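# Push bottle-laden cart into cold room, latch door

## Task

Roll the utility cart, bottles still upright on it, through the open doorway until the entire cart sits inside the cold room, and then close the door until it latches. The task fails if the cold room door contacts the cart, if a glass bottle drops any real distance, if the door is slammed either opening or closing, or if the robot topples or finishes leaning.

## Robot and tools

Robot: the LinearBot, an omnidirectional wheeled base carrying a column about 1.7 m tall. A carriage rides the column (lift_m) and holds two six-joint arms, each with a five-finger hand. Arm bases sit roughly 0.57 m + lift_m above the floor; carriage parts hang about 0.15 m lower. A hand point reaches up to 0.78 m from its shoulder but only about 0.4 m below the arm base. Parked arm: joints 1-6 at 0, 0.05, 0.05, 1.45, 0, 0 (robot then about 0.85 m wide, 0.65 m long).

Cameras: carriage_camera (fixed, forward, tilted about 20 degrees down), left_wrist_camera and right_wrist_camera (on the little-finger side, aimed at the hand point).

Frames: base frame has its origin on the floor below the base centre, x forward, y left, z up, metres. left_hand and right_hand readings are hand points in this frame; they can be off, usually reading higher than the true hand at long reach. base_odometry is in the odometry frame (the base frame at the start), counts wheel turns only (slip counts as travel), heading in rad, left positive, -3.142 to 3.142; it drifts a degree or two after turns or sideways moves.

Tool move: one action, optionally with cameras and blocking. base takes exactly one key, each a relative offset from where the base last reported itself: translate_m (metres, forward +, -2 to 2), strafe_m (metres, left +, -2 to 2), rotate_rad (radians, counter-clockwise +, -6.3 to 6.3). joints is a single dictionary, keyed by name, of absolute targets (not offsets): lift_m 0 to 1 m; for each side, <side>_joint1_rad -2.617 to 3.054 (vertical-axis turn, 0 forward, + left), joint2 0 to 3.141 (shoulder: 0 upper arm back and level, 1.57 up, 3.14 forward), joint3 0 to 3.141 (elbow, 0 folded, 3.14 straight), joint4 -1.57 to 1.57 (wrist pitch, + raises fingertips), joint5 -1.57 to 1.57 (wrist yaw, + turns fingertips right), joint6 -2.094 to 2.094 (hand roll, + clockwise seen from the forearm). Hand keys <side>_hand_little, _ring, _middle, _index, _thumb_bend, _thumb_turn run -1 (closed; thumb_turn -1 puts the thumb opposite the fingers) to +1 (open/straight); _force_limit -1 to 1 maps to about 0-10 N at the fingertip (15 N for thumb motors) and is a setting; _speed -0.96 to 1 (full speed from +0.48). Start values: force_limit 0, speed -0.8. A motor only starts when its target changes by at least 0.002. For gentle grips use speed -0.94 or below. speeds (per action top speeds): translate_m/strafe_m 0.02-0.5 m/s, rotate_rad 0.05-1.57 rad/s, lift_m 0.08-0.27 m/s. min_time_s 0.1-8 s sets the minimum duration of arm motions; 2 or more gives straighter, gentler hand paths; too short makes arms fast and overshoot. Actions end by 14 s (time_out). blocking false returns within about 0.5 s while motion continues; a later move overrides only the parts it names. Unknown keys make a call invalid; out-of-range values are refused, and a refusal or an unplanned stop cancels the rest of that reply's move/wait/finished_scene calls.

wait(seconds 0-10, cameras) lets time pass without new commands. stop brakes all running motion (not instant; the base rolls a bit) and braked parts read stopped and may keep pressing. zoom_image(camera, region [x0,y0,x1,y1], max 504x504 px) enlarges part of the latest image. show_instructions shows reference pages. finished_scene ends the scene irreversibly; the door must stay latched and cart inside without help.

Result lines: base_status and joint_status per motion: done, moving, off_target (rested short, may still push), contact_stop or time_out (target dropped, holding), not_followed (arm command withheld because an arm would come within millimetres of itself or the other arm). move shows done or the worst status. on_its_own lists uncommanded behaviour (held at = current target). motor_effort is percent of maximum, bracket = peak in last action; a lift effort that keeps dropping while lowering means a hand rests on something. <side>_hand_stopped_by lists six words (little, ring, middle, index, thumb_bend, thumb_turn): moving, target, force, stalled, fault. <side>_<motor>_load_n: fingertip force, + pushed open; a lost grip shows as load near 0. Joint torques and Motor temperatures per arm joint; MOTOR HOT appears at 75 °C and at 100 °C the arm goes limp for 30-60 s (limit_stop_at_motor_heat), after which targets must be resent.

Cautions: arms held stretched or loaded heat up; park them when not working. Arms have no contact stop and keep pressing; the base contact_stop may be late, and a slow drive can shove furniture (like the cart) while reading done. After a blocked drive, back off about 0.2 m. Do not drive the base away from a held door handle or resend that drive after a contact_stop: the robot may pitch forward and fall. High carriage, outstretched or loaded arms, hard pulls or sudden stops raise tipping risk; watch images and hand z rising without commands. With joint2 under 0.8, swinging joint1 outward 0.5 rad or more can hit the column. Never let the arms press or strike each other. Push the cart smoothly so bottles stay standing, move the door slowly both ways, keep the door clear of the cart, and avoid hard hits on fixed objects.

Each tool is called after "Request:" as name(argument=value, ...), one argument or row to a line, values as JSON.

Reference images:

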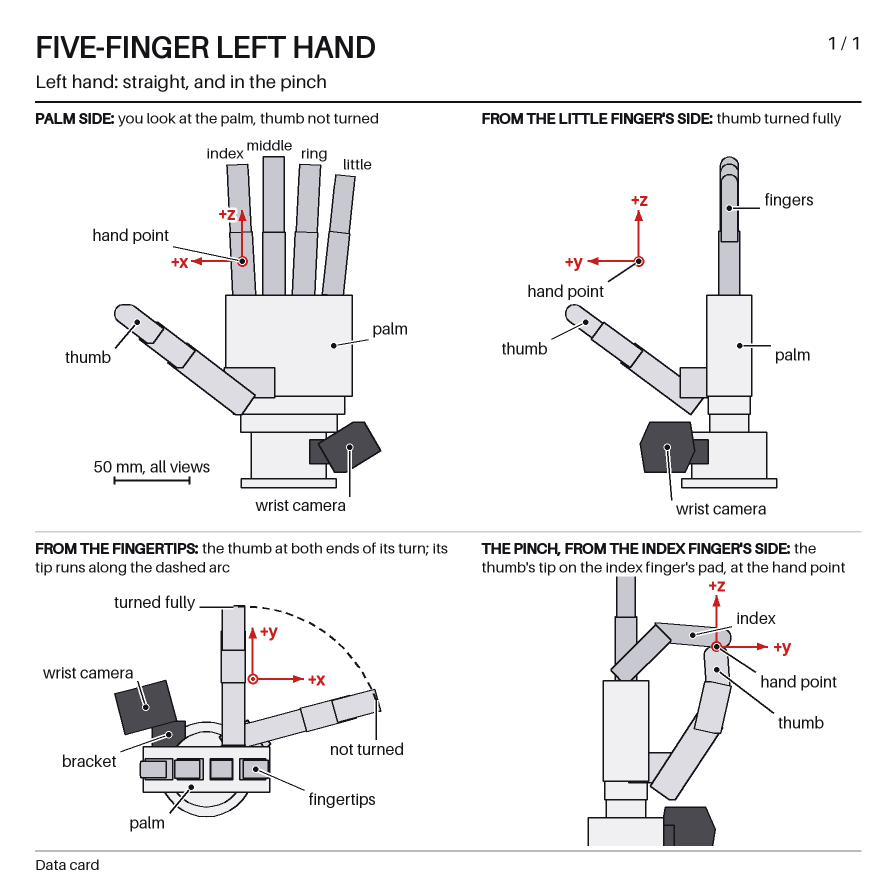

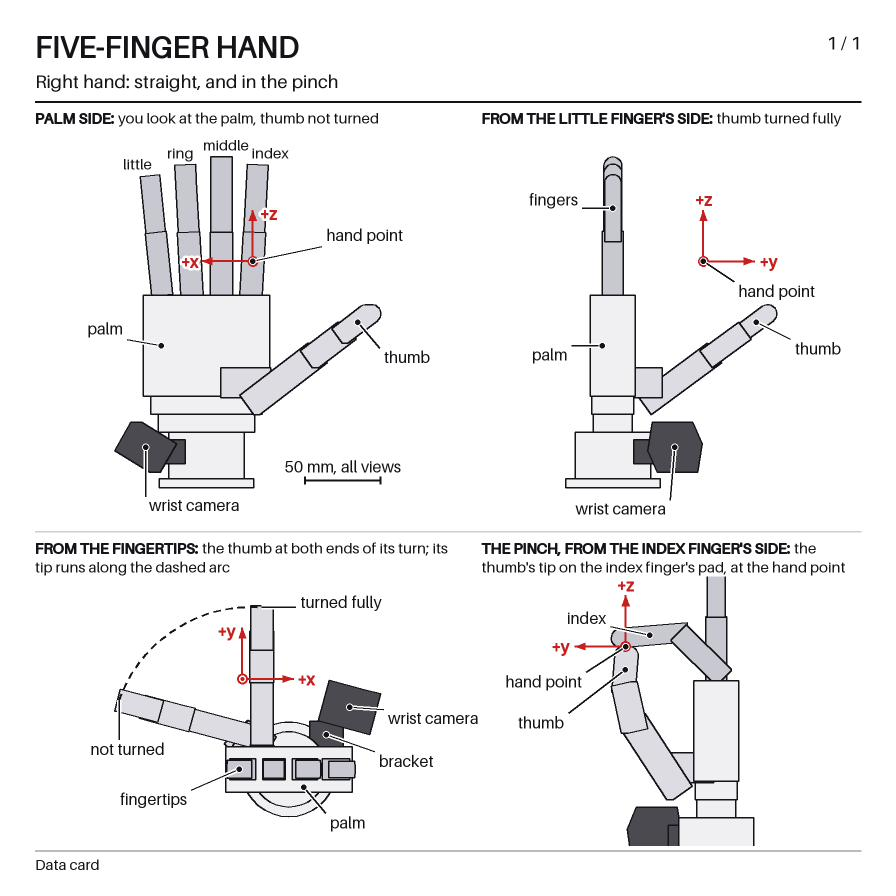

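## Session

Request:
move(
)

Scene clock: 0.00 s.
Joint torques (N m): no reading
Motor temperatures (°C): left_arm=[24 25 28 27 25 22] | right_arm=[26 27 28 26 25 23]
base_odometry: x=+0.000 y=+0.000 heading=+0.000
base_status: not commanded
joint_positions: lift_m=+0.300 left_joint1_rad=+0.001 left_joint2_rad=+0.055 left_joint3_rad=+0.054 left_joint4_rad=+1.472 left_joint5_rad=-0.017 left_joint6_rad=+0.037 right_joint1_rad=+0.013 right_joint2_rad=+0.054 right_joint3_rad=+0.061 right_joint4_rad=+1.463 right_joint5_rad=+0.042 right_joint6_rad=-0.049 left_hand_little=+1.000 left_hand_ring=+1.000 left_hand_middle=+1.000 left_hand_index=+1.000 left_hand_thumb_turn=+1.000 left_hand_thumb_bend=+1.000 left_hand_force_limit=+0.000 left_hand_speed=-0.800 right_hand_little=+1.000 right_hand_ring=+1.000 right_hand_middle=+1.000 right_hand_index=+1.000 right_hand_thumb_turn=+1.000 right_hand_thumb_bend=+1.000 right_hand_force_limit=+0.000 right_hand_speed=-0.800
joint_status: not commanded
left_hand_stopped_by: target,target,target,target,target,target
right_hand_stopped_by: target,target,target,target,target,target
left_little_load_n: 0.0
left_ring_load_n: 0.0
left_middle_load_n: 0.0
left_index_load_n: 0.0
left_thumb_bend_load_n: 0.0
left_thumb_turn_load_n: 0.0
right_little_load_n: 0.0
right_ring_load_n: 0.5
right_middle_load_n: 0.0
right_index_load_n: 0.0
right_thumb_bend_load_n: 0.0
right_thumb_turn_load_n: 0.0
motor_effort: lift_m=+22 drive_wheels=-2
left_hand: x=+0.3211 y=+0.2838 z=+1.3455 quat_wxyz=(+0.720, -0.041, +0.030, -0.692) (m; base frame)
right_hand: x=+0.3210 y=-0.2881 z=+1.3476 quat_wxyz=(+0.692, -0.022, +0.050, -0.719) (m; base frame)
pictures: carriage_camera, left_wrist_camera, right_wrist_camera

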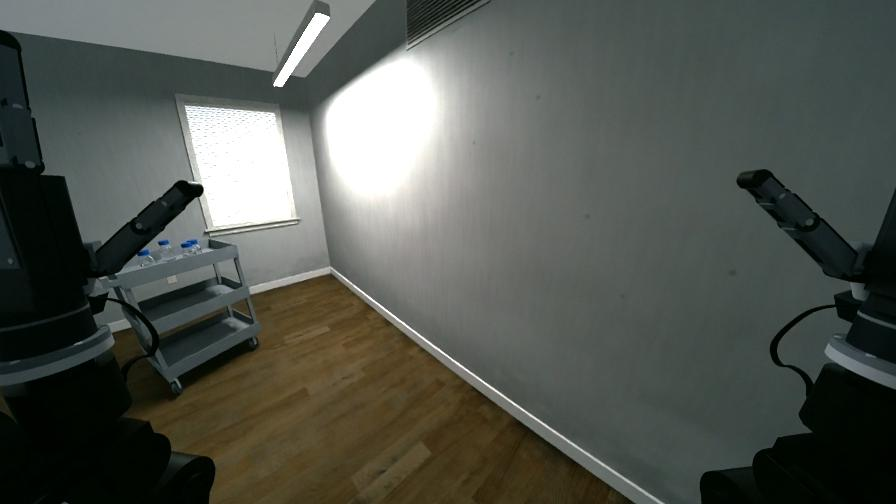

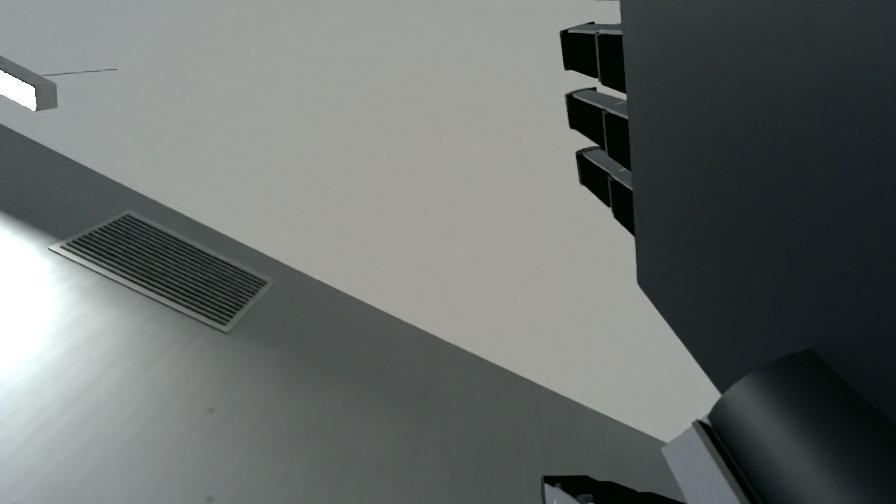

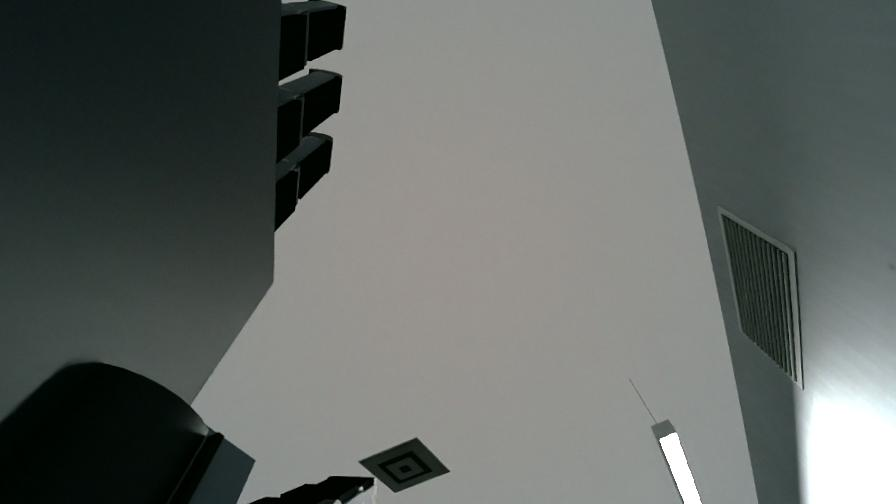

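Request:
move(
  base={"rotate_rad": 0.7},
  cameras=["carriage_camera"],
)

Request:
move(
  base={"rotate_rad": 0.9},
  cameras=["carriage_camera"],
)

Request:
move(
  base={"rotate_rad": 1.2},
  cameras=["carriage_camera"],
)

Request:
move(
  base={"rotate_rad": 1.4},
  cameras=["carriage_camera"],
)

Scene clock: 8.83 s.
Joint torques (N m): left_arm=[0.01 4.21 4.66 -0.04 0.13 0.01] | right_arm=[0.03 4.07 5.94 -0.1 -0.06 -0.11]
move: done
base_odometry: x=+0.000 y=+0.000 heading=+0.699
base_status: done
joint_positions: lift_m=+0.300 left_joint1_rad=+0.001 left_joint2_rad=+0.055 left_joint3_rad=+0.054 left_joint4_rad=+1.473 left_joint5_rad=-0.017 left_joint6_rad=+0.037 right_joint1_rad=+0.013 right_joint2_rad=+0.054 right_joint3_rad=+0.061 right_joint4_rad=+1.463 right_joint5_rad=+0.042 right_joint6_rad=-0.049 left_hand_little=+1.000 left_hand_ring=+1.000 left_hand_middle=+1.000 left_hand_index=+1.000 left_hand_thumb_turn=+1.000 left_hand_thumb_bend=+1.000 left_hand_force_limit=+0.000 left_hand_speed=-0.800 right_hand_little=+1.000 right_hand_ring=+1.000 right_hand_middle=+1.000 right_hand_index=+1.000 right_hand_thumb_turn=+1.000 right_hand_thumb_bend=+1.000 right_hand_force_limit=+0.000 right_hand_speed=-0.800
joint_status: not commanded
left_hand_stopped_by: target,target,target,target,target,target
right_hand_stopped_by: target,target,target,target,target,target
left_little_load_n: 0.0
left_ring_load_n: 0.0
left_middle_load_n: 0.0
left_index_load_n: 0.0
left_thumb_bend_load_n: 0.0
left_thumb_turn_load_n: 0.0
right_little_load_n: 0.0
right_ring_load_n: 0.0
right_middle_load_n: 0.0
right_index_load_n: 0.0
right_thumb_bend_load_n: 0.0
right_thumb_turn_load_n: 0.0
motor_effort: lift_m=+22(22) drive_wheels=+5(14)
left_hand: x=+0.3210 y=+0.2838 z=+1.3455 quat_wxyz=(+0.720, -0.041, +0.030, -0.692) (m; base frame)
right_hand: x=+0.3210 y=-0.2881 z=+1.3476 quat_wxyz=(+0.692, -0.022, +0.050, -0.719) (m; base frame)
pictures: carriage_camera

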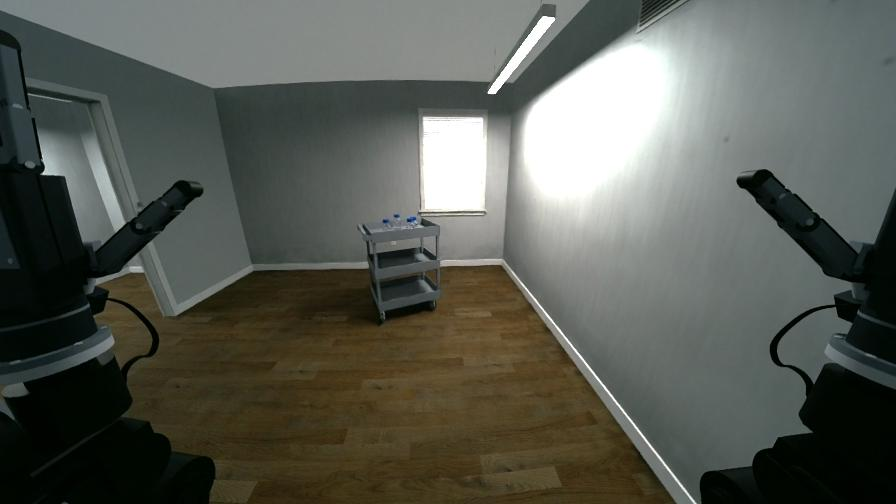

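Scene clock: 11.27 s.
Joint torques (N m): left_arm=[0.08 4.05 4.85 -0.02 0.06 0] | right_arm=[0.02 4.07 5.96 -0.1 -0.06 -0.12]
move: done
base_odometry: x=+0.000 y=+0.000 heading=+1.599
base_status: done
joint_positions: lift_m=+0.300 left_joint1_rad=+0.001 left_joint2_rad=+0.055 left_joint3_rad=+0.054 left_joint4_rad=+1.472 left_joint5_rad=-0.017 left_joint6_rad=+0.037 right_joint1_rad=+0.013 right_joint2_rad=+0.054 right_joint3_rad=+0.061 right_joint4_rad=+1.463 right_joint5_rad=+0.042 right_joint6_rad=-0.049 left_hand_little=+1.000 left_hand_ring=+1.000 left_hand_middle=+1.000 left_hand_index=+1.000 left_hand_thumb_turn=+1.000 left_hand_thumb_bend=+1.000 left_hand_force_limit=+0.000 left_hand_speed=-0.800 right_hand_little=+1.000 right_hand_ring=+1.000 right_hand_middle=+1.000 right_hand_index=+1.000 right_hand_thumb_turn=+1.000 right_hand_thumb_bend=+1.000 right_hand_force_limit=+0.000 right_hand_speed=-0.800
joint_status: not commanded
left_hand_stopped_by: target,target,target,target,target,target
right_hand_stopped_by: target,target,target,target,target,target
left_little_load_n: 0.0
left_ring_load_n: 0.0
left_middle_load_n: 0.0
left_index_load_n: 0.0
left_thumb_bend_load_n: 0.0
left_thumb_turn_load_n: 0.0
right_little_load_n: 0.0
right_ring_load_n: 0.0
right_middle_load_n: 0.0
right_index_load_n: 0.0
right_thumb_bend_load_n: 0.0
right_thumb_turn_load_n: 0.0
motor_effort: lift_m=+22(22) drive_wheels=+5(11)
left_hand: x=+0.3211 y=+0.2838 z=+1.3455 quat_wxyz=(+0.720, -0.041, +0.030, -0.692) (m; base frame)
right_hand: x=+0.3210 y=-0.2881 z=+1.3476 quat_wxyz=(+0.692, -0.022, +0.050, -0.719) (m; base frame)
pictures: carriage_camera

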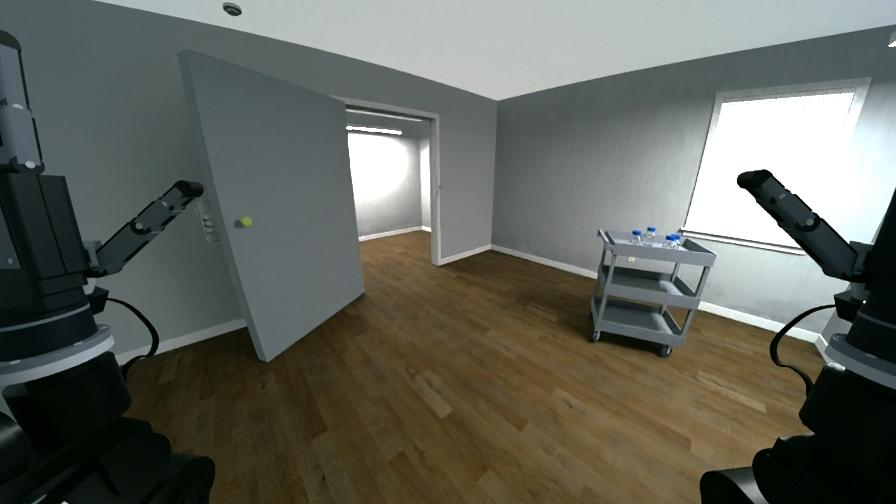

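Scene clock: 14.03 s.
Joint torques (N m): left_arm=[0.09 4.08 4.68 0.02 0.1 0] | right_arm=[0.01 4.07 5.91 -0.1 -0.06 -0.11]
move: done
base_odometry: x=+0.000 y=+0.000 heading=+2.798
base_status: done
joint_positions: lift_m=+0.300 left_joint1_rad=+0.001 left_joint2_rad=+0.055 left_joint3_rad=+0.054 left_joint4_rad=+1.472 left_joint5_rad=-0.017 left_joint6_rad=+0.037 right_joint1_rad=+0.013 right_joint2_rad=+0.054 right_joint3_rad=+0.061 right_joint4_rad=+1.463 right_joint5_rad=+0.042 right_joint6_rad=-0.049 left_hand_little=+1.000 left_hand_ring=+1.000 left_hand_middle=+1.000 left_hand_index=+1.000 left_hand_thumb_turn=+1.000 left_hand_thumb_bend=+1.000 left_hand_force_limit=+0.000 left_hand_speed=-0.800 right_hand_little=+1.000 right_hand_ring=+1.000 right_hand_middle=+1.000 right_hand_index=+1.000 right_hand_thumb_turn=+1.000 right_hand_thumb_bend=+1.000 right_hand_force_limit=+0.000 right_hand_speed=-0.800
joint_status: not commanded
left_hand_stopped_by: target,target,target,target,target,target
right_hand_stopped_by: target,target,target,target,target,target
left_little_load_n: 0.0
left_ring_load_n: 0.0
left_middle_load_n: 0.0
left_index_load_n: 0.0
left_thumb_bend_load_n: 0.0
left_thumb_turn_load_n: 0.0
right_little_load_n: 0.0
right_ring_load_n: 0.0
right_middle_load_n: 0.0
right_index_load_n: 0.0
right_thumb_bend_load_n: 0.0
right_thumb_turn_load_n: 0.0
motor_effort: lift_m=+22(22) drive_wheels=+5(11)
left_hand: x=+0.3213 y=+0.2838 z=+1.3454 quat_wxyz=(+0.720, -0.041, +0.030, -0.692) (m; base frame)
right_hand: x=+0.3210 y=-0.2881 z=+1.3476 quat_wxyz=(+0.692, -0.022, +0.050, -0.719) (m; base frame)
pictures: carriage_camera

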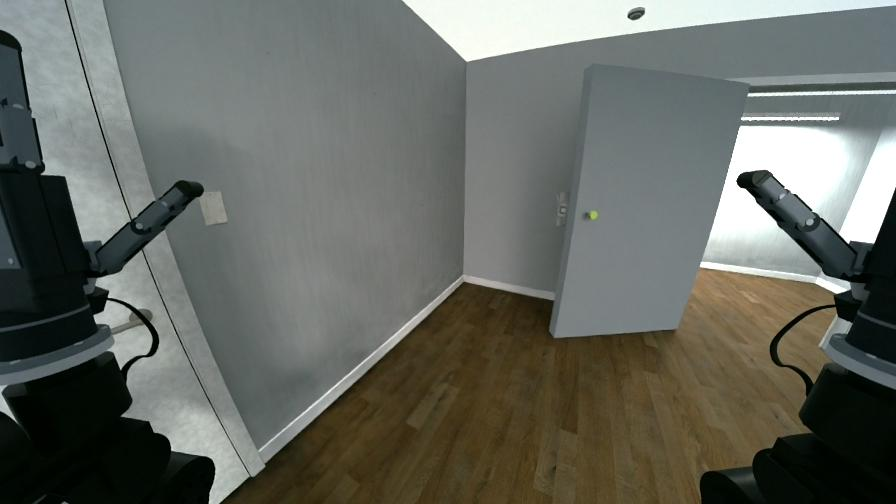

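Scene clock: 17.00 s.
Joint torques (N m): left_arm=[0.14 4.11 4.68 -0.03 0.1 -0.03] | right_arm=[0.03 4.05 5.93 -0.08 -0.06 -0.12]
move: done
base_odometry: x=+0.000 y=+0.000 heading=-2.086
base_status: done
joint_positions: lift_m=+0.300 left_joint1_rad=+0.001 left_joint2_rad=+0.055 left_joint3_rad=+0.054 left_joint4_rad=+1.471 left_joint5_rad=-0.017 left_joint6_rad=+0.037 right_joint1_rad=+0.013 right_joint2_rad=+0.054 right_joint3_rad=+0.061 right_joint4_rad=+1.462 right_joint5_rad=+0.042 right_joint6_rad=-0.049 left_hand_little=+1.000 left_hand_ring=+1.000 left_hand_middle=+1.000 left_hand_index=+1.000 left_hand_thumb_turn=+1.000 left_hand_thumb_bend=+1.000 left_hand_force_limit=+0.000 left_hand_speed=-0.800 right_hand_little=+1.000 right_hand_ring=+1.000 right_hand_middle=+1.000 right_hand_index=+1.000 right_hand_thumb_turn=+1.000 right_hand_thumb_bend=+1.000 right_hand_force_limit=+0.000 right_hand_speed=-0.800
joint_status: not commanded
left_hand_stopped_by: target,target,target,target,target,target
right_hand_stopped_by: target,target,target,target,target,target
left_little_load_n: 0.0
left_ring_load_n: 0.0
left_middle_load_n: 0.0
left_index_load_n: 0.0
left_thumb_bend_load_n: 0.0
left_thumb_turn_load_n: 0.0
right_little_load_n: 0.0
right_ring_load_n: 0.0
right_middle_load_n: 0.0
right_index_load_n: 0.0
right_thumb_bend_load_n: 0.0
right_thumb_turn_load_n: 0.0
motor_effort: lift_m=+22(22) drive_wheels=+5(11)
left_hand: x=+0.3214 y=+0.2838 z=+1.3454 quat_wxyz=(+0.720, -0.041, +0.030, -0.692) (m; base frame)
right_hand: x=+0.3212 y=-0.2881 z=+1.3475 quat_wxyz=(+0.692, -0.022, +0.050, -0.719) (m; base frame)
pictures: carriage_camera

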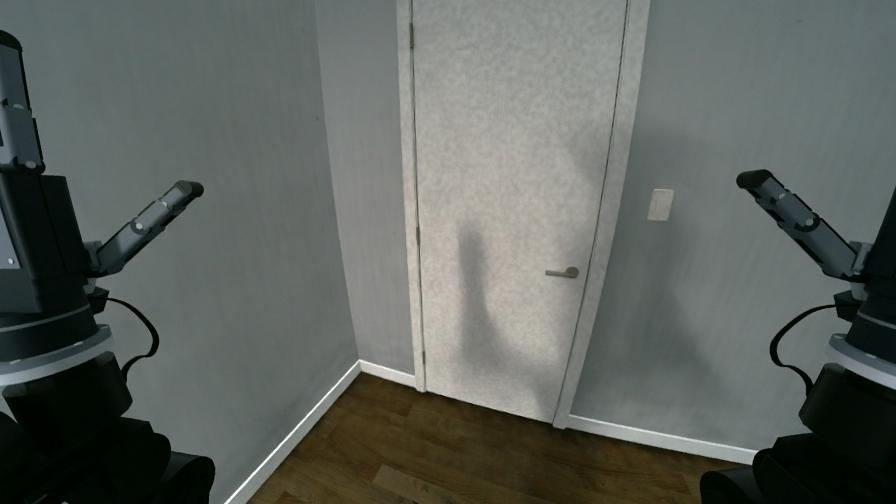

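Request:
move(
  base={"rotate_rad": 2.6},
  cameras=["carriage_camera"],
)

Request:
move(
  base={"translate_m": 1.2},
  cameras=["carriage_camera"],
)

Request:
move(
  base={"rotate_rad": 0.8},
  cameras=["carriage_camera"],
)

Scene clock: 91.40 s.
Joint torques (N m): left_arm=[0.05 4.11 4.72 0.05 0.08 0.03] | right_arm=[0.02 4.08 5.91 -0.07 -0.06 -0.12]
move: done
base_odometry: x=+0.000 y=+0.000 heading=+0.514
base_status: done
joint_positions: lift_m=+0.300 left_joint1_rad=+0.001 left_joint2_rad=+0.055 left_joint3_rad=+0.054 left_joint4_rad=+1.468 left_joint5_rad=-0.017 left_joint6_rad=+0.037 right_joint1_rad=+0.013 right_joint2_rad=+0.054 right_joint3_rad=+0.061 right_joint4_rad=+1.461 right_joint5_rad=+0.042 right_joint6_rad=-0.049 left_hand_little=+1.000 left_hand_ring=+1.000 left_hand_middle=+1.000 left_hand_index=+1.000 left_hand_thumb_turn=+1.000 left_hand_thumb_bend=+1.000 left_hand_force_limit=+0.000 left_hand_speed=-0.800 right_hand_little=+1.000 right_hand_ring=+1.000 right_hand_middle=+1.000 right_hand_index=+1.000 right_hand_thumb_turn=+1.000 right_hand_thumb_bend=+1.000 right_hand_force_limit=+0.000 right_hand_speed=-0.800
joint_status: not commanded
left_hand_stopped_by: target,target,target,target,target,target
right_hand_stopped_by: target,target,target,target,target,target
left_little_load_n: 0.0
left_ring_load_n: 0.0
left_middle_load_n: 0.0
left_index_load_n: 0.0
left_thumb_bend_load_n: 0.0
left_thumb_turn_load_n: 0.0
right_little_load_n: 0.0
right_ring_load_n: 0.0
right_middle_load_n: 0.0
right_index_load_n: 0.0
right_thumb_bend_load_n: 0.0
right_thumb_turn_load_n: 0.0
motor_effort: lift_m=+22(22) drive_wheels=+5(12)
left_hand: x=+0.3222 y=+0.2838 z=+1.3451 quat_wxyz=(+0.720, -0.042, +0.031, -0.692) (m; base frame)
right_hand: x=+0.3216 y=-0.2881 z=+1.3474 quat_wxyz=(+0.692, -0.023, +0.050, -0.719) (m; base frame)
pictures: carriage_camera

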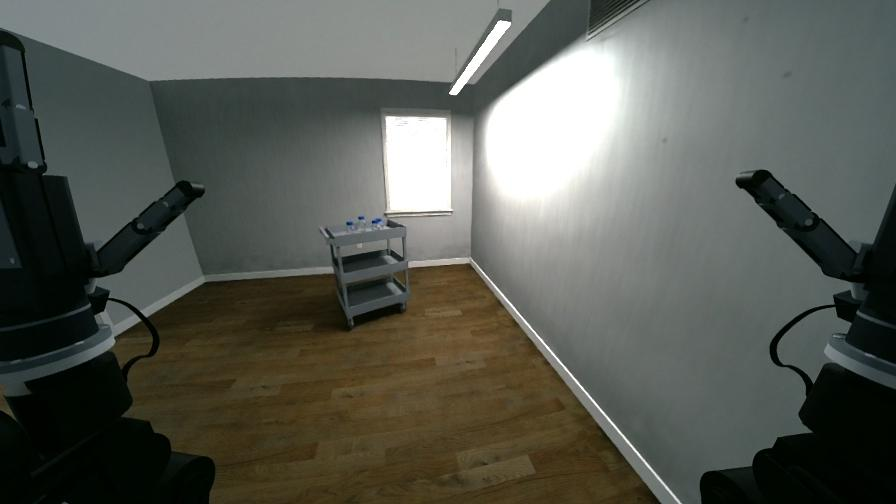

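Scene clock: 96.10 s.
Joint torques (N m): left_arm=[0.16 4.11 4.75 0.04 0.08 0.02] | right_arm=[0.02 4.08 5.93 -0.1 -0.05 -0.11]
move: done
base_odometry: x=+1.044 y=+0.592 heading=+0.515
base_status: done
joint_positions: lift_m=+0.300 left_joint1_rad=+0.001 left_joint2_rad=+0.055 left_joint3_rad=+0.054 left_joint4_rad=+1.470 left_joint5_rad=-0.017 left_joint6_rad=+0.037 right_joint1_rad=+0.013 right_joint2_rad=+0.054 right_joint3_rad=+0.061 right_joint4_rad=+1.462 right_joint5_rad=+0.042 right_joint6_rad=-0.049 left_hand_little=+1.000 left_hand_ring=+1.000 left_hand_middle=+1.000 left_hand_index=+1.000 left_hand_thumb_turn=+1.000 left_hand_thumb_bend=+1.000 left_hand_force_limit=+0.000 left_hand_speed=-0.800 right_hand_little=+1.000 right_hand_ring=+1.000 right_hand_middle=+1.000 right_hand_index=+1.000 right_hand_thumb_turn=+1.000 right_hand_thumb_bend=+1.000 right_hand_force_limit=+0.000 right_hand_speed=-0.800
joint_status: not commanded
left_hand_stopped_by: target,target,target,target,target,target
right_hand_stopped_by: target,target,target,target,target,target
left_little_load_n: 0.0
left_ring_load_n: 0.0
left_middle_load_n: -0.5
left_index_load_n: 0.0
left_thumb_bend_load_n: 0.0
left_thumb_turn_load_n: 0.0
right_little_load_n: 0.0
right_ring_load_n: 0.0
right_middle_load_n: 0.0
right_index_load_n: 0.0
right_thumb_bend_load_n: 0.0
right_thumb_turn_load_n: 0.0
motor_effort: lift_m=+22(22) drive_wheels=-9(19)
left_hand: x=+0.3217 y=+0.2838 z=+1.3453 quat_wxyz=(+0.720, -0.041, +0.031, -0.692) (m; base frame)
right_hand: x=+0.3213 y=-0.2881 z=+1.3475 quat_wxyz=(+0.692, -0.023, +0.050, -0.719) (m; base frame)
pictures: carriage_camera

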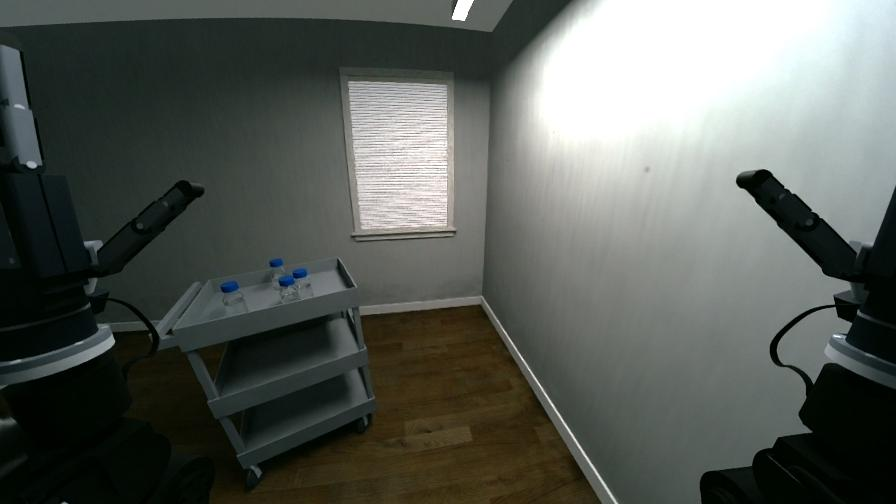

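Scene clock: 98.40 s.
Joint torques (N m): left_arm=[0.03 4.07 4.79 -0.01 0.09 -0.01] | right_arm=[-0.01 4.07 5.94 -0.09 -0.07 -0.11]
move: done
base_odometry: x=+1.044 y=+0.592 heading=+1.315
base_status: done
joint_positions: lift_m=+0.300 left_joint1_rad=+0.001 left_joint2_rad=+0.055 left_joint3_rad=+0.054 left_joint4_rad=+1.469 left_joint5_rad=-0.017 left_joint6_rad=+0.037 right_joint1_rad=+0.013 right_joint2_rad=+0.054 right_joint3_rad=+0.061 right_joint4_rad=+1.462 right_joint5_rad=+0.042 right_joint6_rad=-0.049 left_hand_little=+1.000 left_hand_ring=+1.000 left_hand_middle=+1.000 left_hand_index=+1.000 left_hand_thumb_turn=+1.000 left_hand_thumb_bend=+1.000 left_hand_force_limit=+0.000 left_hand_speed=-0.800 right_hand_little=+1.000 right_hand_ring=+1.000 right_hand_middle=+1.000 right_hand_index=+1.000 right_hand_thumb_turn=+1.000 right_hand_thumb_bend=+1.000 right_hand_force_limit=+0.000 right_hand_speed=-0.800
joint_status: not commanded
left_hand_stopped_by: target,target,target,target,target,target
right_hand_stopped_by: target,target,target,target,target,target
left_little_load_n: 0.0
left_ring_load_n: 0.0
left_middle_load_n: -0.5
left_index_load_n: 0.0
left_thumb_bend_load_n: 0.0
left_thumb_turn_load_n: 0.0
right_little_load_n: 0.0
right_ring_load_n: 0.0
right_middle_load_n: 0.0
right_index_load_n: 0.0
right_thumb_bend_load_n: 0.0
right_thumb_turn_load_n: 0.0
motor_effort: lift_m=+22(22) drive_wheels=+6(14)
left_hand: x=+0.3219 y=+0.2838 z=+1.3452 quat_wxyz=(+0.720, -0.042, +0.031, -0.692) (m; base frame)
right_hand: x=+0.3212 y=-0.2881 z=+1.3475 quat_wxyz=(+0.692, -0.022, +0.050, -0.719) (m; base frame)
pictures: carriage_camera

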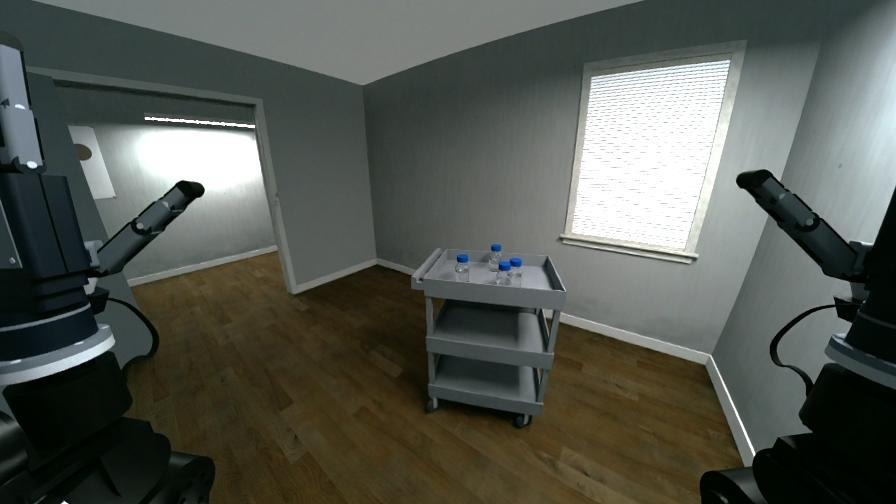

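Request:
zoom_image(
  camera="carriage_camera",
  region=[380, 220, 620, 440],
)

Scaled by 2.100 from the camera's 896x504 image, which has a finer 1280x720 frame.

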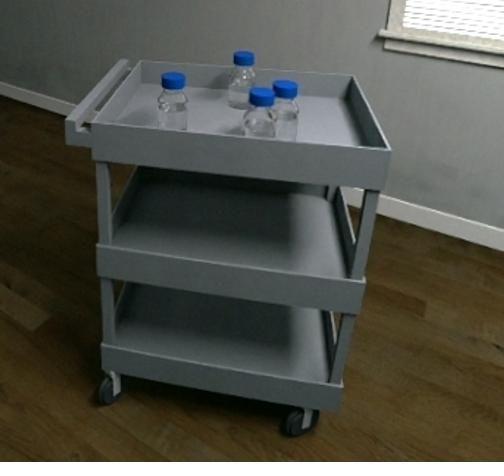

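Request:
move(
  base={"rotate_rad": 1.015},
  cameras=["carriage_camera"],
)

Request:
move(
  base={"translate_m": -0.37},
  speeds={"translate_m": 0.25},
)

Request:
move(
  base={"strafe_m": -0.8},
  speeds={"strafe_m": 0.25},
  cameras=["carriage_camera"],
)

Scene clock: 181.60 s.
Joint torques (N m): left_arm=[0.16 4.25 4.75 0 0.05 0] | right_arm=[0.02 4.05 5.93 -0.08 -0.06 -0.11]
move: done
base_odometry: x=+1.044 y=+0.592 heading=+2.329
base_status: done
joint_positions: lift_m=+0.300 left_joint1_rad=+0.001 left_joint2_rad=+0.055 left_joint3_rad=+0.054 left_joint4_rad=+1.470 left_joint5_rad=-0.017 left_joint6_rad=+0.037 right_joint1_rad=+0.013 right_joint2_rad=+0.054 right_joint3_rad=+0.061 right_joint4_rad=+1.462 right_joint5_rad=+0.042 right_joint6_rad=-0.049 left_hand_little=+1.000 left_hand_ring=+1.000 left_hand_middle=+1.000 left_hand_index=+1.000 left_hand_thumb_turn=+1.000 left_hand_thumb_bend=+1.000 left_hand_force_limit=+0.000 left_hand_speed=-0.800 right_hand_little=+1.000 right_hand_ring=+1.000 right_hand_middle=+1.000 right_hand_index=+1.000 right_hand_thumb_turn=+1.000 right_hand_thumb_bend=+1.000 right_hand_force_limit=+0.000 right_hand_speed=-0.800
joint_status: not commanded
left_hand_stopped_by: target,target,target,target,target,target
right_hand_stopped_by: target,target,target,target,target,target
left_little_load_n: 0.0
left_ring_load_n: 0.0
left_middle_load_n: 0.0
left_index_load_n: 0.0
left_thumb_bend_load_n: 0.0
left_thumb_turn_load_n: 0.0
right_little_load_n: 0.0
right_ring_load_n: 0.5
right_middle_load_n: 0.0
right_index_load_n: 0.0
right_thumb_bend_load_n: 0.0
right_thumb_turn_load_n: 0.0
motor_effort: lift_m=+22(22) drive_wheels=+5(11)
left_hand: x=+0.3218 y=+0.2838 z=+1.3452 quat_wxyz=(+0.720, -0.042, +0.031, -0.692) (m; base frame)
right_hand: x=+0.3212 y=-0.2881 z=+1.3475 quat_wxyz=(+0.692, -0.022, +0.050, -0.719) (m; base frame)
pictures: carriage_camera

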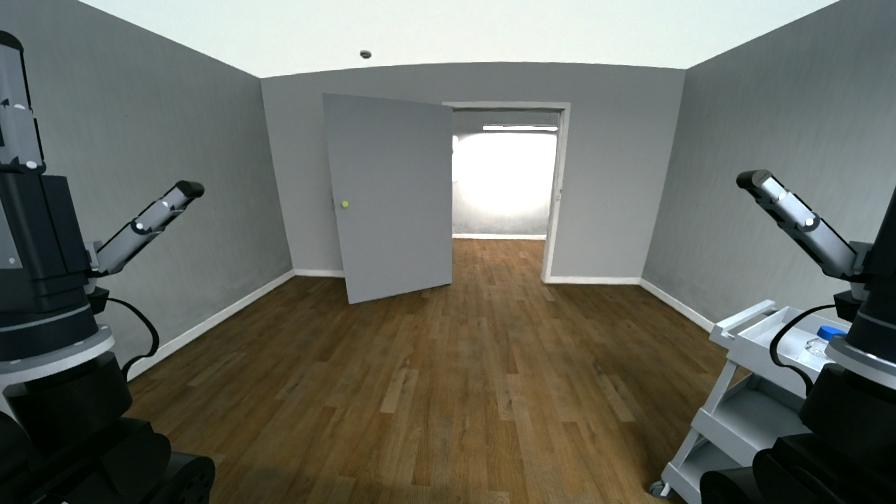

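Scene clock: 184.47 s.
Joint torques (N m): left_arm=[-0.08 4.08 4.85 0.02 0.09 0] | right_arm=[0.02 4.04 5.96 -0.11 -0.06 -0.12]
move: done
base_odometry: x=+1.299 y=+0.324 heading=+2.330
base_status: done
joint_positions: lift_m=+0.300 left_joint1_rad=+0.001 left_joint2_rad=+0.055 left_joint3_rad=+0.054 left_joint4_rad=+1.470 left_joint5_rad=-0.017 left_joint6_rad=+0.037 right_joint1_rad=+0.013 right_joint2_rad=+0.054 right_joint3_rad=+0.061 right_joint4_rad=+1.462 right_joint5_rad=+0.042 right_joint6_rad=-0.049 left_hand_little=+1.000 left_hand_ring=+1.000 left_hand_middle=+1.000 left_hand_index=+1.000 left_hand_thumb_turn=+1.000 left_hand_thumb_bend=+1.000 left_hand_force_limit=+0.000 left_hand_speed=-0.800 right_hand_little=+1.000 right_hand_ring=+1.000 right_hand_middle=+1.000 right_hand_index=+1.000 right_hand_thumb_turn=+1.000 right_hand_thumb_bend=+1.000 right_hand_force_limit=+0.000 right_hand_speed=-0.800
joint_status: not commanded
left_hand_stopped_by: target,target,target,target,target,target
right_hand_stopped_by: target,target,target,target,target,target
left_little_load_n: 0.0
left_ring_load_n: 0.0
left_middle_load_n: 0.0
left_index_load_n: 0.0
left_thumb_bend_load_n: 0.0
left_thumb_turn_load_n: 0.0
right_little_load_n: 0.0
right_ring_load_n: 0.0
right_middle_load_n: 0.0
right_index_load_n: 0.0
right_thumb_bend_load_n: 0.0
right_thumb_turn_load_n: 0.0
motor_effort: lift_m=+22(22) drive_wheels=-9(16)
left_hand: x=+0.3217 y=+0.2838 z=+1.3453 quat_wxyz=(+0.720, -0.041, +0.031, -0.692) (m; base frame)
right_hand: x=+0.3212 y=-0.2881 z=+1.3475 quat_wxyz=(+0.692, -0.022, +0.050, -0.719) (m; base frame)
pictures: none

Scene clock: 188.97 s.
Joint torques (N m): left_arm=[0.09 4.19 4.88 0.01 0.07 0] | right_arm=[0.03 4.07 5.94 -0.08 -0.06 -0.12]
move: done
base_odometry: x=+1.880 y=+0.874 heading=+2.330
base_status: done
joint_positions: lift_m=+0.300 left_joint1_rad=+0.001 left_joint2_rad=+0.055 left_joint3_rad=+0.054 left_joint4_rad=+1.470 left_joint5_rad=-0.017 left_joint6_rad=+0.037 right_joint1_rad=+0.013 right_joint2_rad=+0.054 right_joint3_rad=+0.061 right_joint4_rad=+1.462 right_joint5_rad=+0.042 right_joint6_rad=-0.049 left_hand_little=+1.000 left_hand_ring=+1.000 left_hand_middle=+1.000 left_hand_index=+1.000 left_hand_thumb_turn=+1.000 left_hand_thumb_bend=+1.000 left_hand_force_limit=+0.000 left_hand_speed=-0.800 right_hand_little=+1.000 right_hand_ring=+1.000 right_hand_middle=+1.000 right_hand_index=+1.000 right_hand_thumb_turn=+1.000 right_hand_thumb_bend=+1.000 right_hand_force_limit=+0.000 right_hand_speed=-0.800
joint_status: not commanded
left_hand_stopped_by: target,target,target,target,target,target
right_hand_stopped_by: target,target,target,target,target,target
left_little_load_n: 0.0
left_ring_load_n: 0.0
left_middle_load_n: 0.0
left_index_load_n: 0.0
left_thumb_bend_load_n: 0.0
left_thumb_turn_load_n: 0.0
right_little_load_n: 0.0
right_ring_load_n: 0.0
right_middle_load_n: 0.0
right_index_load_n: 0.0
right_thumb_bend_load_n: 0.0
right_thumb_turn_load_n: 0.0
motor_effort: lift_m=+22(22) drive_wheels=-3(7)
left_hand: x=+0.3217 y=+0.2838 z=+1.3453 quat_wxyz=(+0.720, -0.041, +0.031, -0.692) (m; base frame)
right_hand: x=+0.3212 y=-0.2881 z=+1.3475 quat_wxyz=(+0.692, -0.022, +0.050, -0.719) (m; base frame)
pictures: carriage_camera

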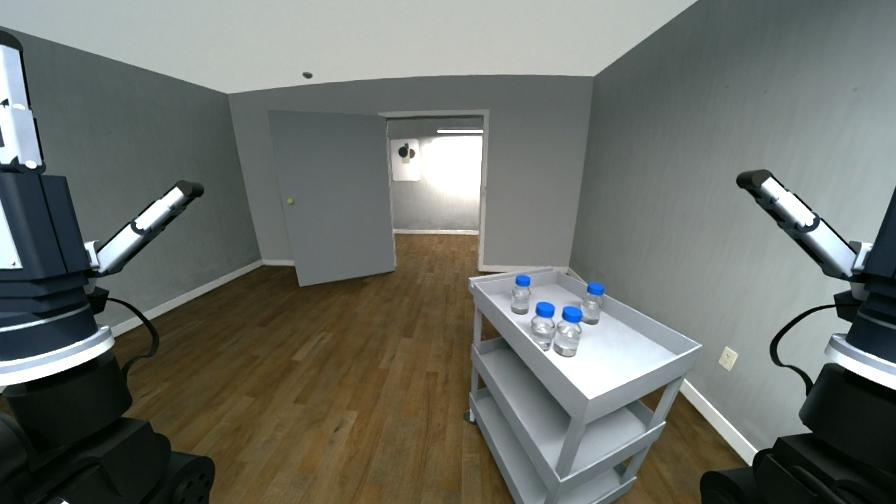

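Request:
move(
  base={"strafe_m": -0.7},
  speeds={"strafe_m": 0.25},
  joints={"lift_m": 0.12},
)

Request:
move(
  base={"rotate_rad": 0.34},
  cameras=["carriage_camera"],
)

Scene clock: 209.37 s.
Joint torques (N m): left_arm=[0.14 4.05 4.7 -0.08 0.08 -0.03] | right_arm=[0.05 4.07 5.93 -0.1 -0.06 -0.11]
move: done
base_odometry: x=+2.388 y=+1.356 heading=+2.330
base_status: done
joint_positions: lift_m=+0.120 left_joint1_rad=+0.001 left_joint2_rad=+0.055 left_joint3_rad=+0.054 left_joint4_rad=+1.472 left_joint5_rad=-0.017 left_joint6_rad=+0.037 right_joint1_rad=+0.013 right_joint2_rad=+0.054 right_joint3_rad=+0.061 right_joint4_rad=+1.463 right_joint5_rad=+0.042 right_joint6_rad=-0.049 left_hand_little=+1.000 left_hand_ring=+1.000 left_hand_middle=+1.000 left_hand_index=+1.000 left_hand_thumb_turn=+1.000 left_hand_thumb_bend=+1.000 left_hand_force_limit=+0.000 left_hand_speed=-0.800 right_hand_little=+1.000 right_hand_ring=+1.000 right_hand_middle=+1.000 right_hand_index=+1.000 right_hand_thumb_turn=+1.000 right_hand_thumb_bend=+1.000 right_hand_force_limit=+0.000 right_hand_speed=-0.800
joint_status: all done
left_hand_stopped_by: target,target,target,target,target,target
right_hand_stopped_by: target,target,target,target,target,target
left_little_load_n: 0.0
left_ring_load_n: 0.0
left_middle_load_n: 0.0
left_index_load_n: 0.0
left_thumb_bend_load_n: 0.0
left_thumb_turn_load_n: 0.0
right_little_load_n: 0.0
right_ring_load_n: 0.0
right_middle_load_n: 0.0
right_index_load_n: 0.5
right_thumb_bend_load_n: 0.0
right_thumb_turn_load_n: 0.0
motor_effort: lift_m=+23(23) drive_wheels=-3(8)
left_hand: x=+0.3213 y=+0.2838 z=+1.1653 quat_wxyz=(+0.720, -0.041, +0.030, -0.692) (m; base frame)
right_hand: x=+0.3210 y=-0.2881 z=+1.1675 quat_wxyz=(+0.692, -0.022, +0.050, -0.719) (m; base frame)
pictures: none

Scene clock: 210.97 s.
Joint torques (N m): left_arm=[0.13 3.97 4.81 -0.01 0.09 -0.01] | right_arm=[0.03 4.07 5.9 -0.1 -0.06 -0.11]
move: done
base_odometry: x=+2.388 y=+1.356 heading=+2.669
base_status: done
joint_positions: lift_m=+0.120 left_joint1_rad=+0.001 left_joint2_rad=+0.055 left_joint3_rad=+0.054 left_joint4_rad=+1.469 left_joint5_rad=-0.017 left_joint6_rad=+0.037 right_joint1_rad=+0.013 right_joint2_rad=+0.054 right_joint3_rad=+0.061 right_joint4_rad=+1.463 right_joint5_rad=+0.042 right_joint6_rad=-0.049 left_hand_little=+1.000 left_hand_ring=+1.000 left_hand_middle=+1.000 left_hand_index=+1.000 left_hand_thumb_turn=+1.000 left_hand_thumb_bend=+1.000 left_hand_force_limit=+0.000 left_hand_speed=-0.800 right_hand_little=+1.000 right_hand_ring=+1.000 right_hand_middle=+1.000 right_hand_index=+1.000 right_hand_thumb_turn=+1.000 right_hand_thumb_bend=+1.000 right_hand_force_limit=+0.000 right_hand_speed=-0.800
joint_status: not commanded
left_hand_stopped_by: target,target,target,target,target,target
right_hand_stopped_by: target,target,target,target,target,target
left_little_load_n: 0.0
left_ring_load_n: 0.0
left_middle_load_n: 0.0
left_index_load_n: 0.0
left_thumb_bend_load_n: 0.0
left_thumb_turn_load_n: 0.0
right_little_load_n: 0.0
right_ring_load_n: 0.0
right_middle_load_n: 0.0
right_index_load_n: 0.0
right_thumb_bend_load_n: 0.0
right_thumb_turn_load_n: 0.0
motor_effort: lift_m=+23(23) drive_wheels=+9(10)
left_hand: x=+0.3219 y=+0.2838 z=+1.1651 quat_wxyz=(+0.720, -0.042, +0.031, -0.692) (m; base frame)
right_hand: x=+0.3209 y=-0.2881 z=+1.1675 quat_wxyz=(+0.692, -0.022, +0.050, -0.719) (m; base frame)
pictures: carriage_camera
camera_calibration:
carriage_camera: T_world_to_cam=[[0.0236129, -0.999688, 0.00820201, -0.0108977], [-0.311487, -0.0151528, -0.95013, 1.1195], [0.949957, 0.0198805, -0.311747, 0.217612], [0, 0, 0, 1]] pos_world=[0.142246, 0.00174311, 1.1316]

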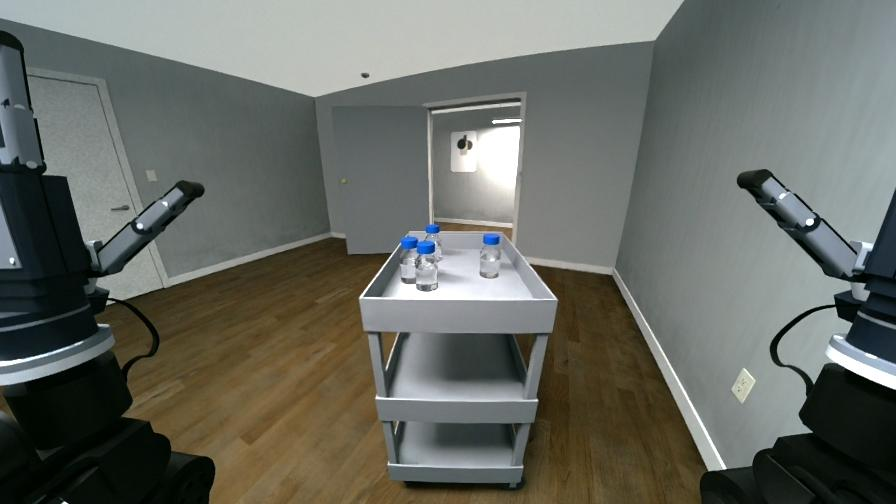

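Request:
move(
  joints={"left_joint1_rad": 0.2, "right_joint1_rad": -0.2, "left_joint2_rad": 0.6, "left_joint3_rad": 0.5, "left_joint4_rad": 0.8, "left_joint5_rad": 1.5, "left_joint6_rad": 1.57, "right_joint2_rad": 0.6, "right_joint3_rad": 0.5, "right_joint4_rad": 0.8, "right_joint5_rad": -1.5, "right_joint6_rad": -1.57},
  min_time_s=2.5,
  cameras=["all"],
)

Scene clock: 264.23 s.
Joint torques (N m): left_arm=[0.81 2.29 7.58 0.88 -0.34 0.11] | right_arm=[-0.54 2.51 9.89 0.62 0.36 -0.27]
move: done
base_odometry: x=+2.388 y=+1.356 heading=+2.669
base_status: not commanded
joint_positions: lift_m=+0.120 left_joint1_rad=+0.194 left_joint2_rad=+0.591 left_joint3_rad=+0.476 left_joint4_rad=+0.813 left_joint5_rad=+1.488 left_joint6_rad=+1.558 right_joint1_rad=-0.193 right_joint2_rad=+0.589 right_joint3_rad=+0.466 right_joint4_rad=+0.814 right_joint5_rad=-1.486 right_joint6_rad=-1.556 left_hand_little=+1.000 left_hand_ring=+1.000 left_hand_middle=+1.000 left_hand_index=+1.000 left_hand_thumb_turn=+1.000 left_hand_thumb_bend=+1.000 left_hand_force_limit=+0.000 left_hand_speed=-0.800 right_hand_little=+1.000 right_hand_ring=+1.000 right_hand_middle=+1.000 right_hand_index=+1.000 right_hand_thumb_turn=+1.000 right_hand_thumb_bend=+1.000 right_hand_force_limit=+0.000 right_hand_speed=-0.800
joint_status: all done
left_hand_stopped_by: target,target,target,target,target,target
right_hand_stopped_by: target,target,target,target,target,target
left_little_load_n: 0.0
left_ring_load_n: 0.0
left_middle_load_n: 0.0
left_index_load_n: 0.0
left_thumb_bend_load_n: 0.0
left_thumb_turn_load_n: 0.0
right_little_load_n: 0.0
right_ring_load_n: 0.0
right_middle_load_n: 0.0
right_index_load_n: 0.0
right_thumb_bend_load_n: 0.0
right_thumb_turn_load_n: 0.0
motor_effort: lift_m=+22(23) drive_wheels=+9(9)
left_hand: x=+0.4509 y=+0.1595 z=+1.0805 quat_wxyz=(+0.690, +0.578, +0.373, -0.225) (m; base frame)
right_hand: x=+0.4515 y=-0.1598 z=+1.0772 quat_wxyz=(+0.227, -0.375, -0.576, -0.689) (m; base frame)
pictures: carriage_camera, left_wrist_camera, right_wrist_camera
camera_calibration:
carriage_camera: T_world_to_cam=[[0.0236129, -0.999688, 0.00820201, -0.0108977], [-0.311487, -0.0151528, -0.95013, 1.1195], [0.949957, 0.0198805, -0.311747, 0.217612], [0, 0, 0, 1]] pos_world=[0.142246, 0.00174311, 1.1316]
left_wrist_camera: T_world_to_cam=[[-0.536121, -0.201312, -0.819785, 1.16527], [0.581531, 0.61586, -0.531543, 0.208616], [0.611879, -0.761702, -0.213106, 0.194619], [0, 0, 0, 1]] pos_world=[0.384328, 0.254347, 1.10764]
right_wrist_camera: T_world_to_cam=[[0.594993, -0.161753, 0.787286, -1.13707], [0.537694, -0.647948, -0.539489, 0.227096], [0.597384, 0.744311, -0.298551, 0.287844], [0, 0, 0, 1]] pos_world=[0.382489, -0.251024, 1.10365]

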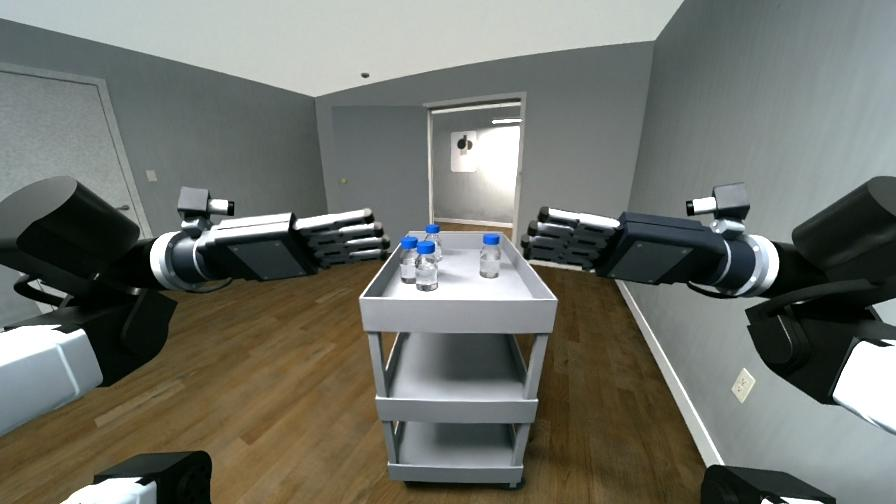

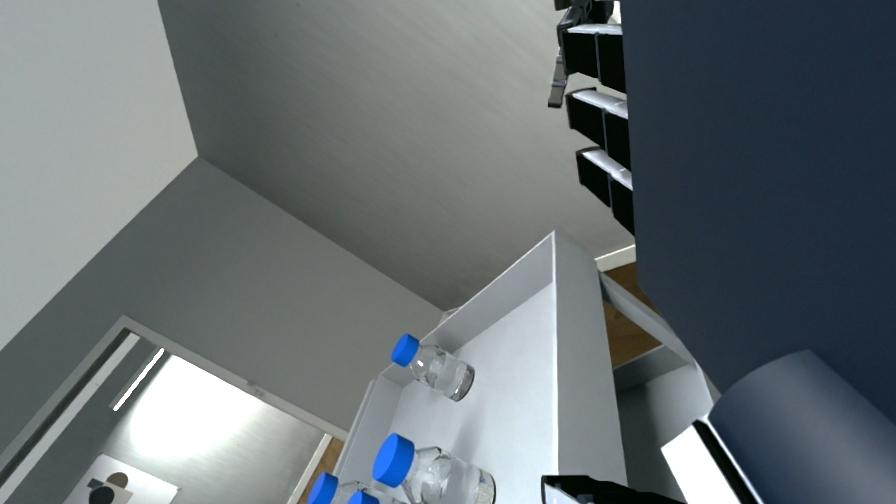

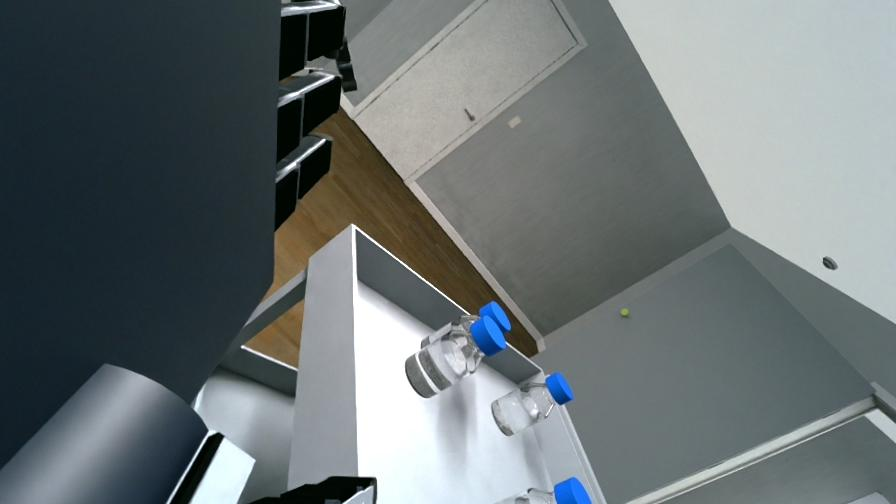

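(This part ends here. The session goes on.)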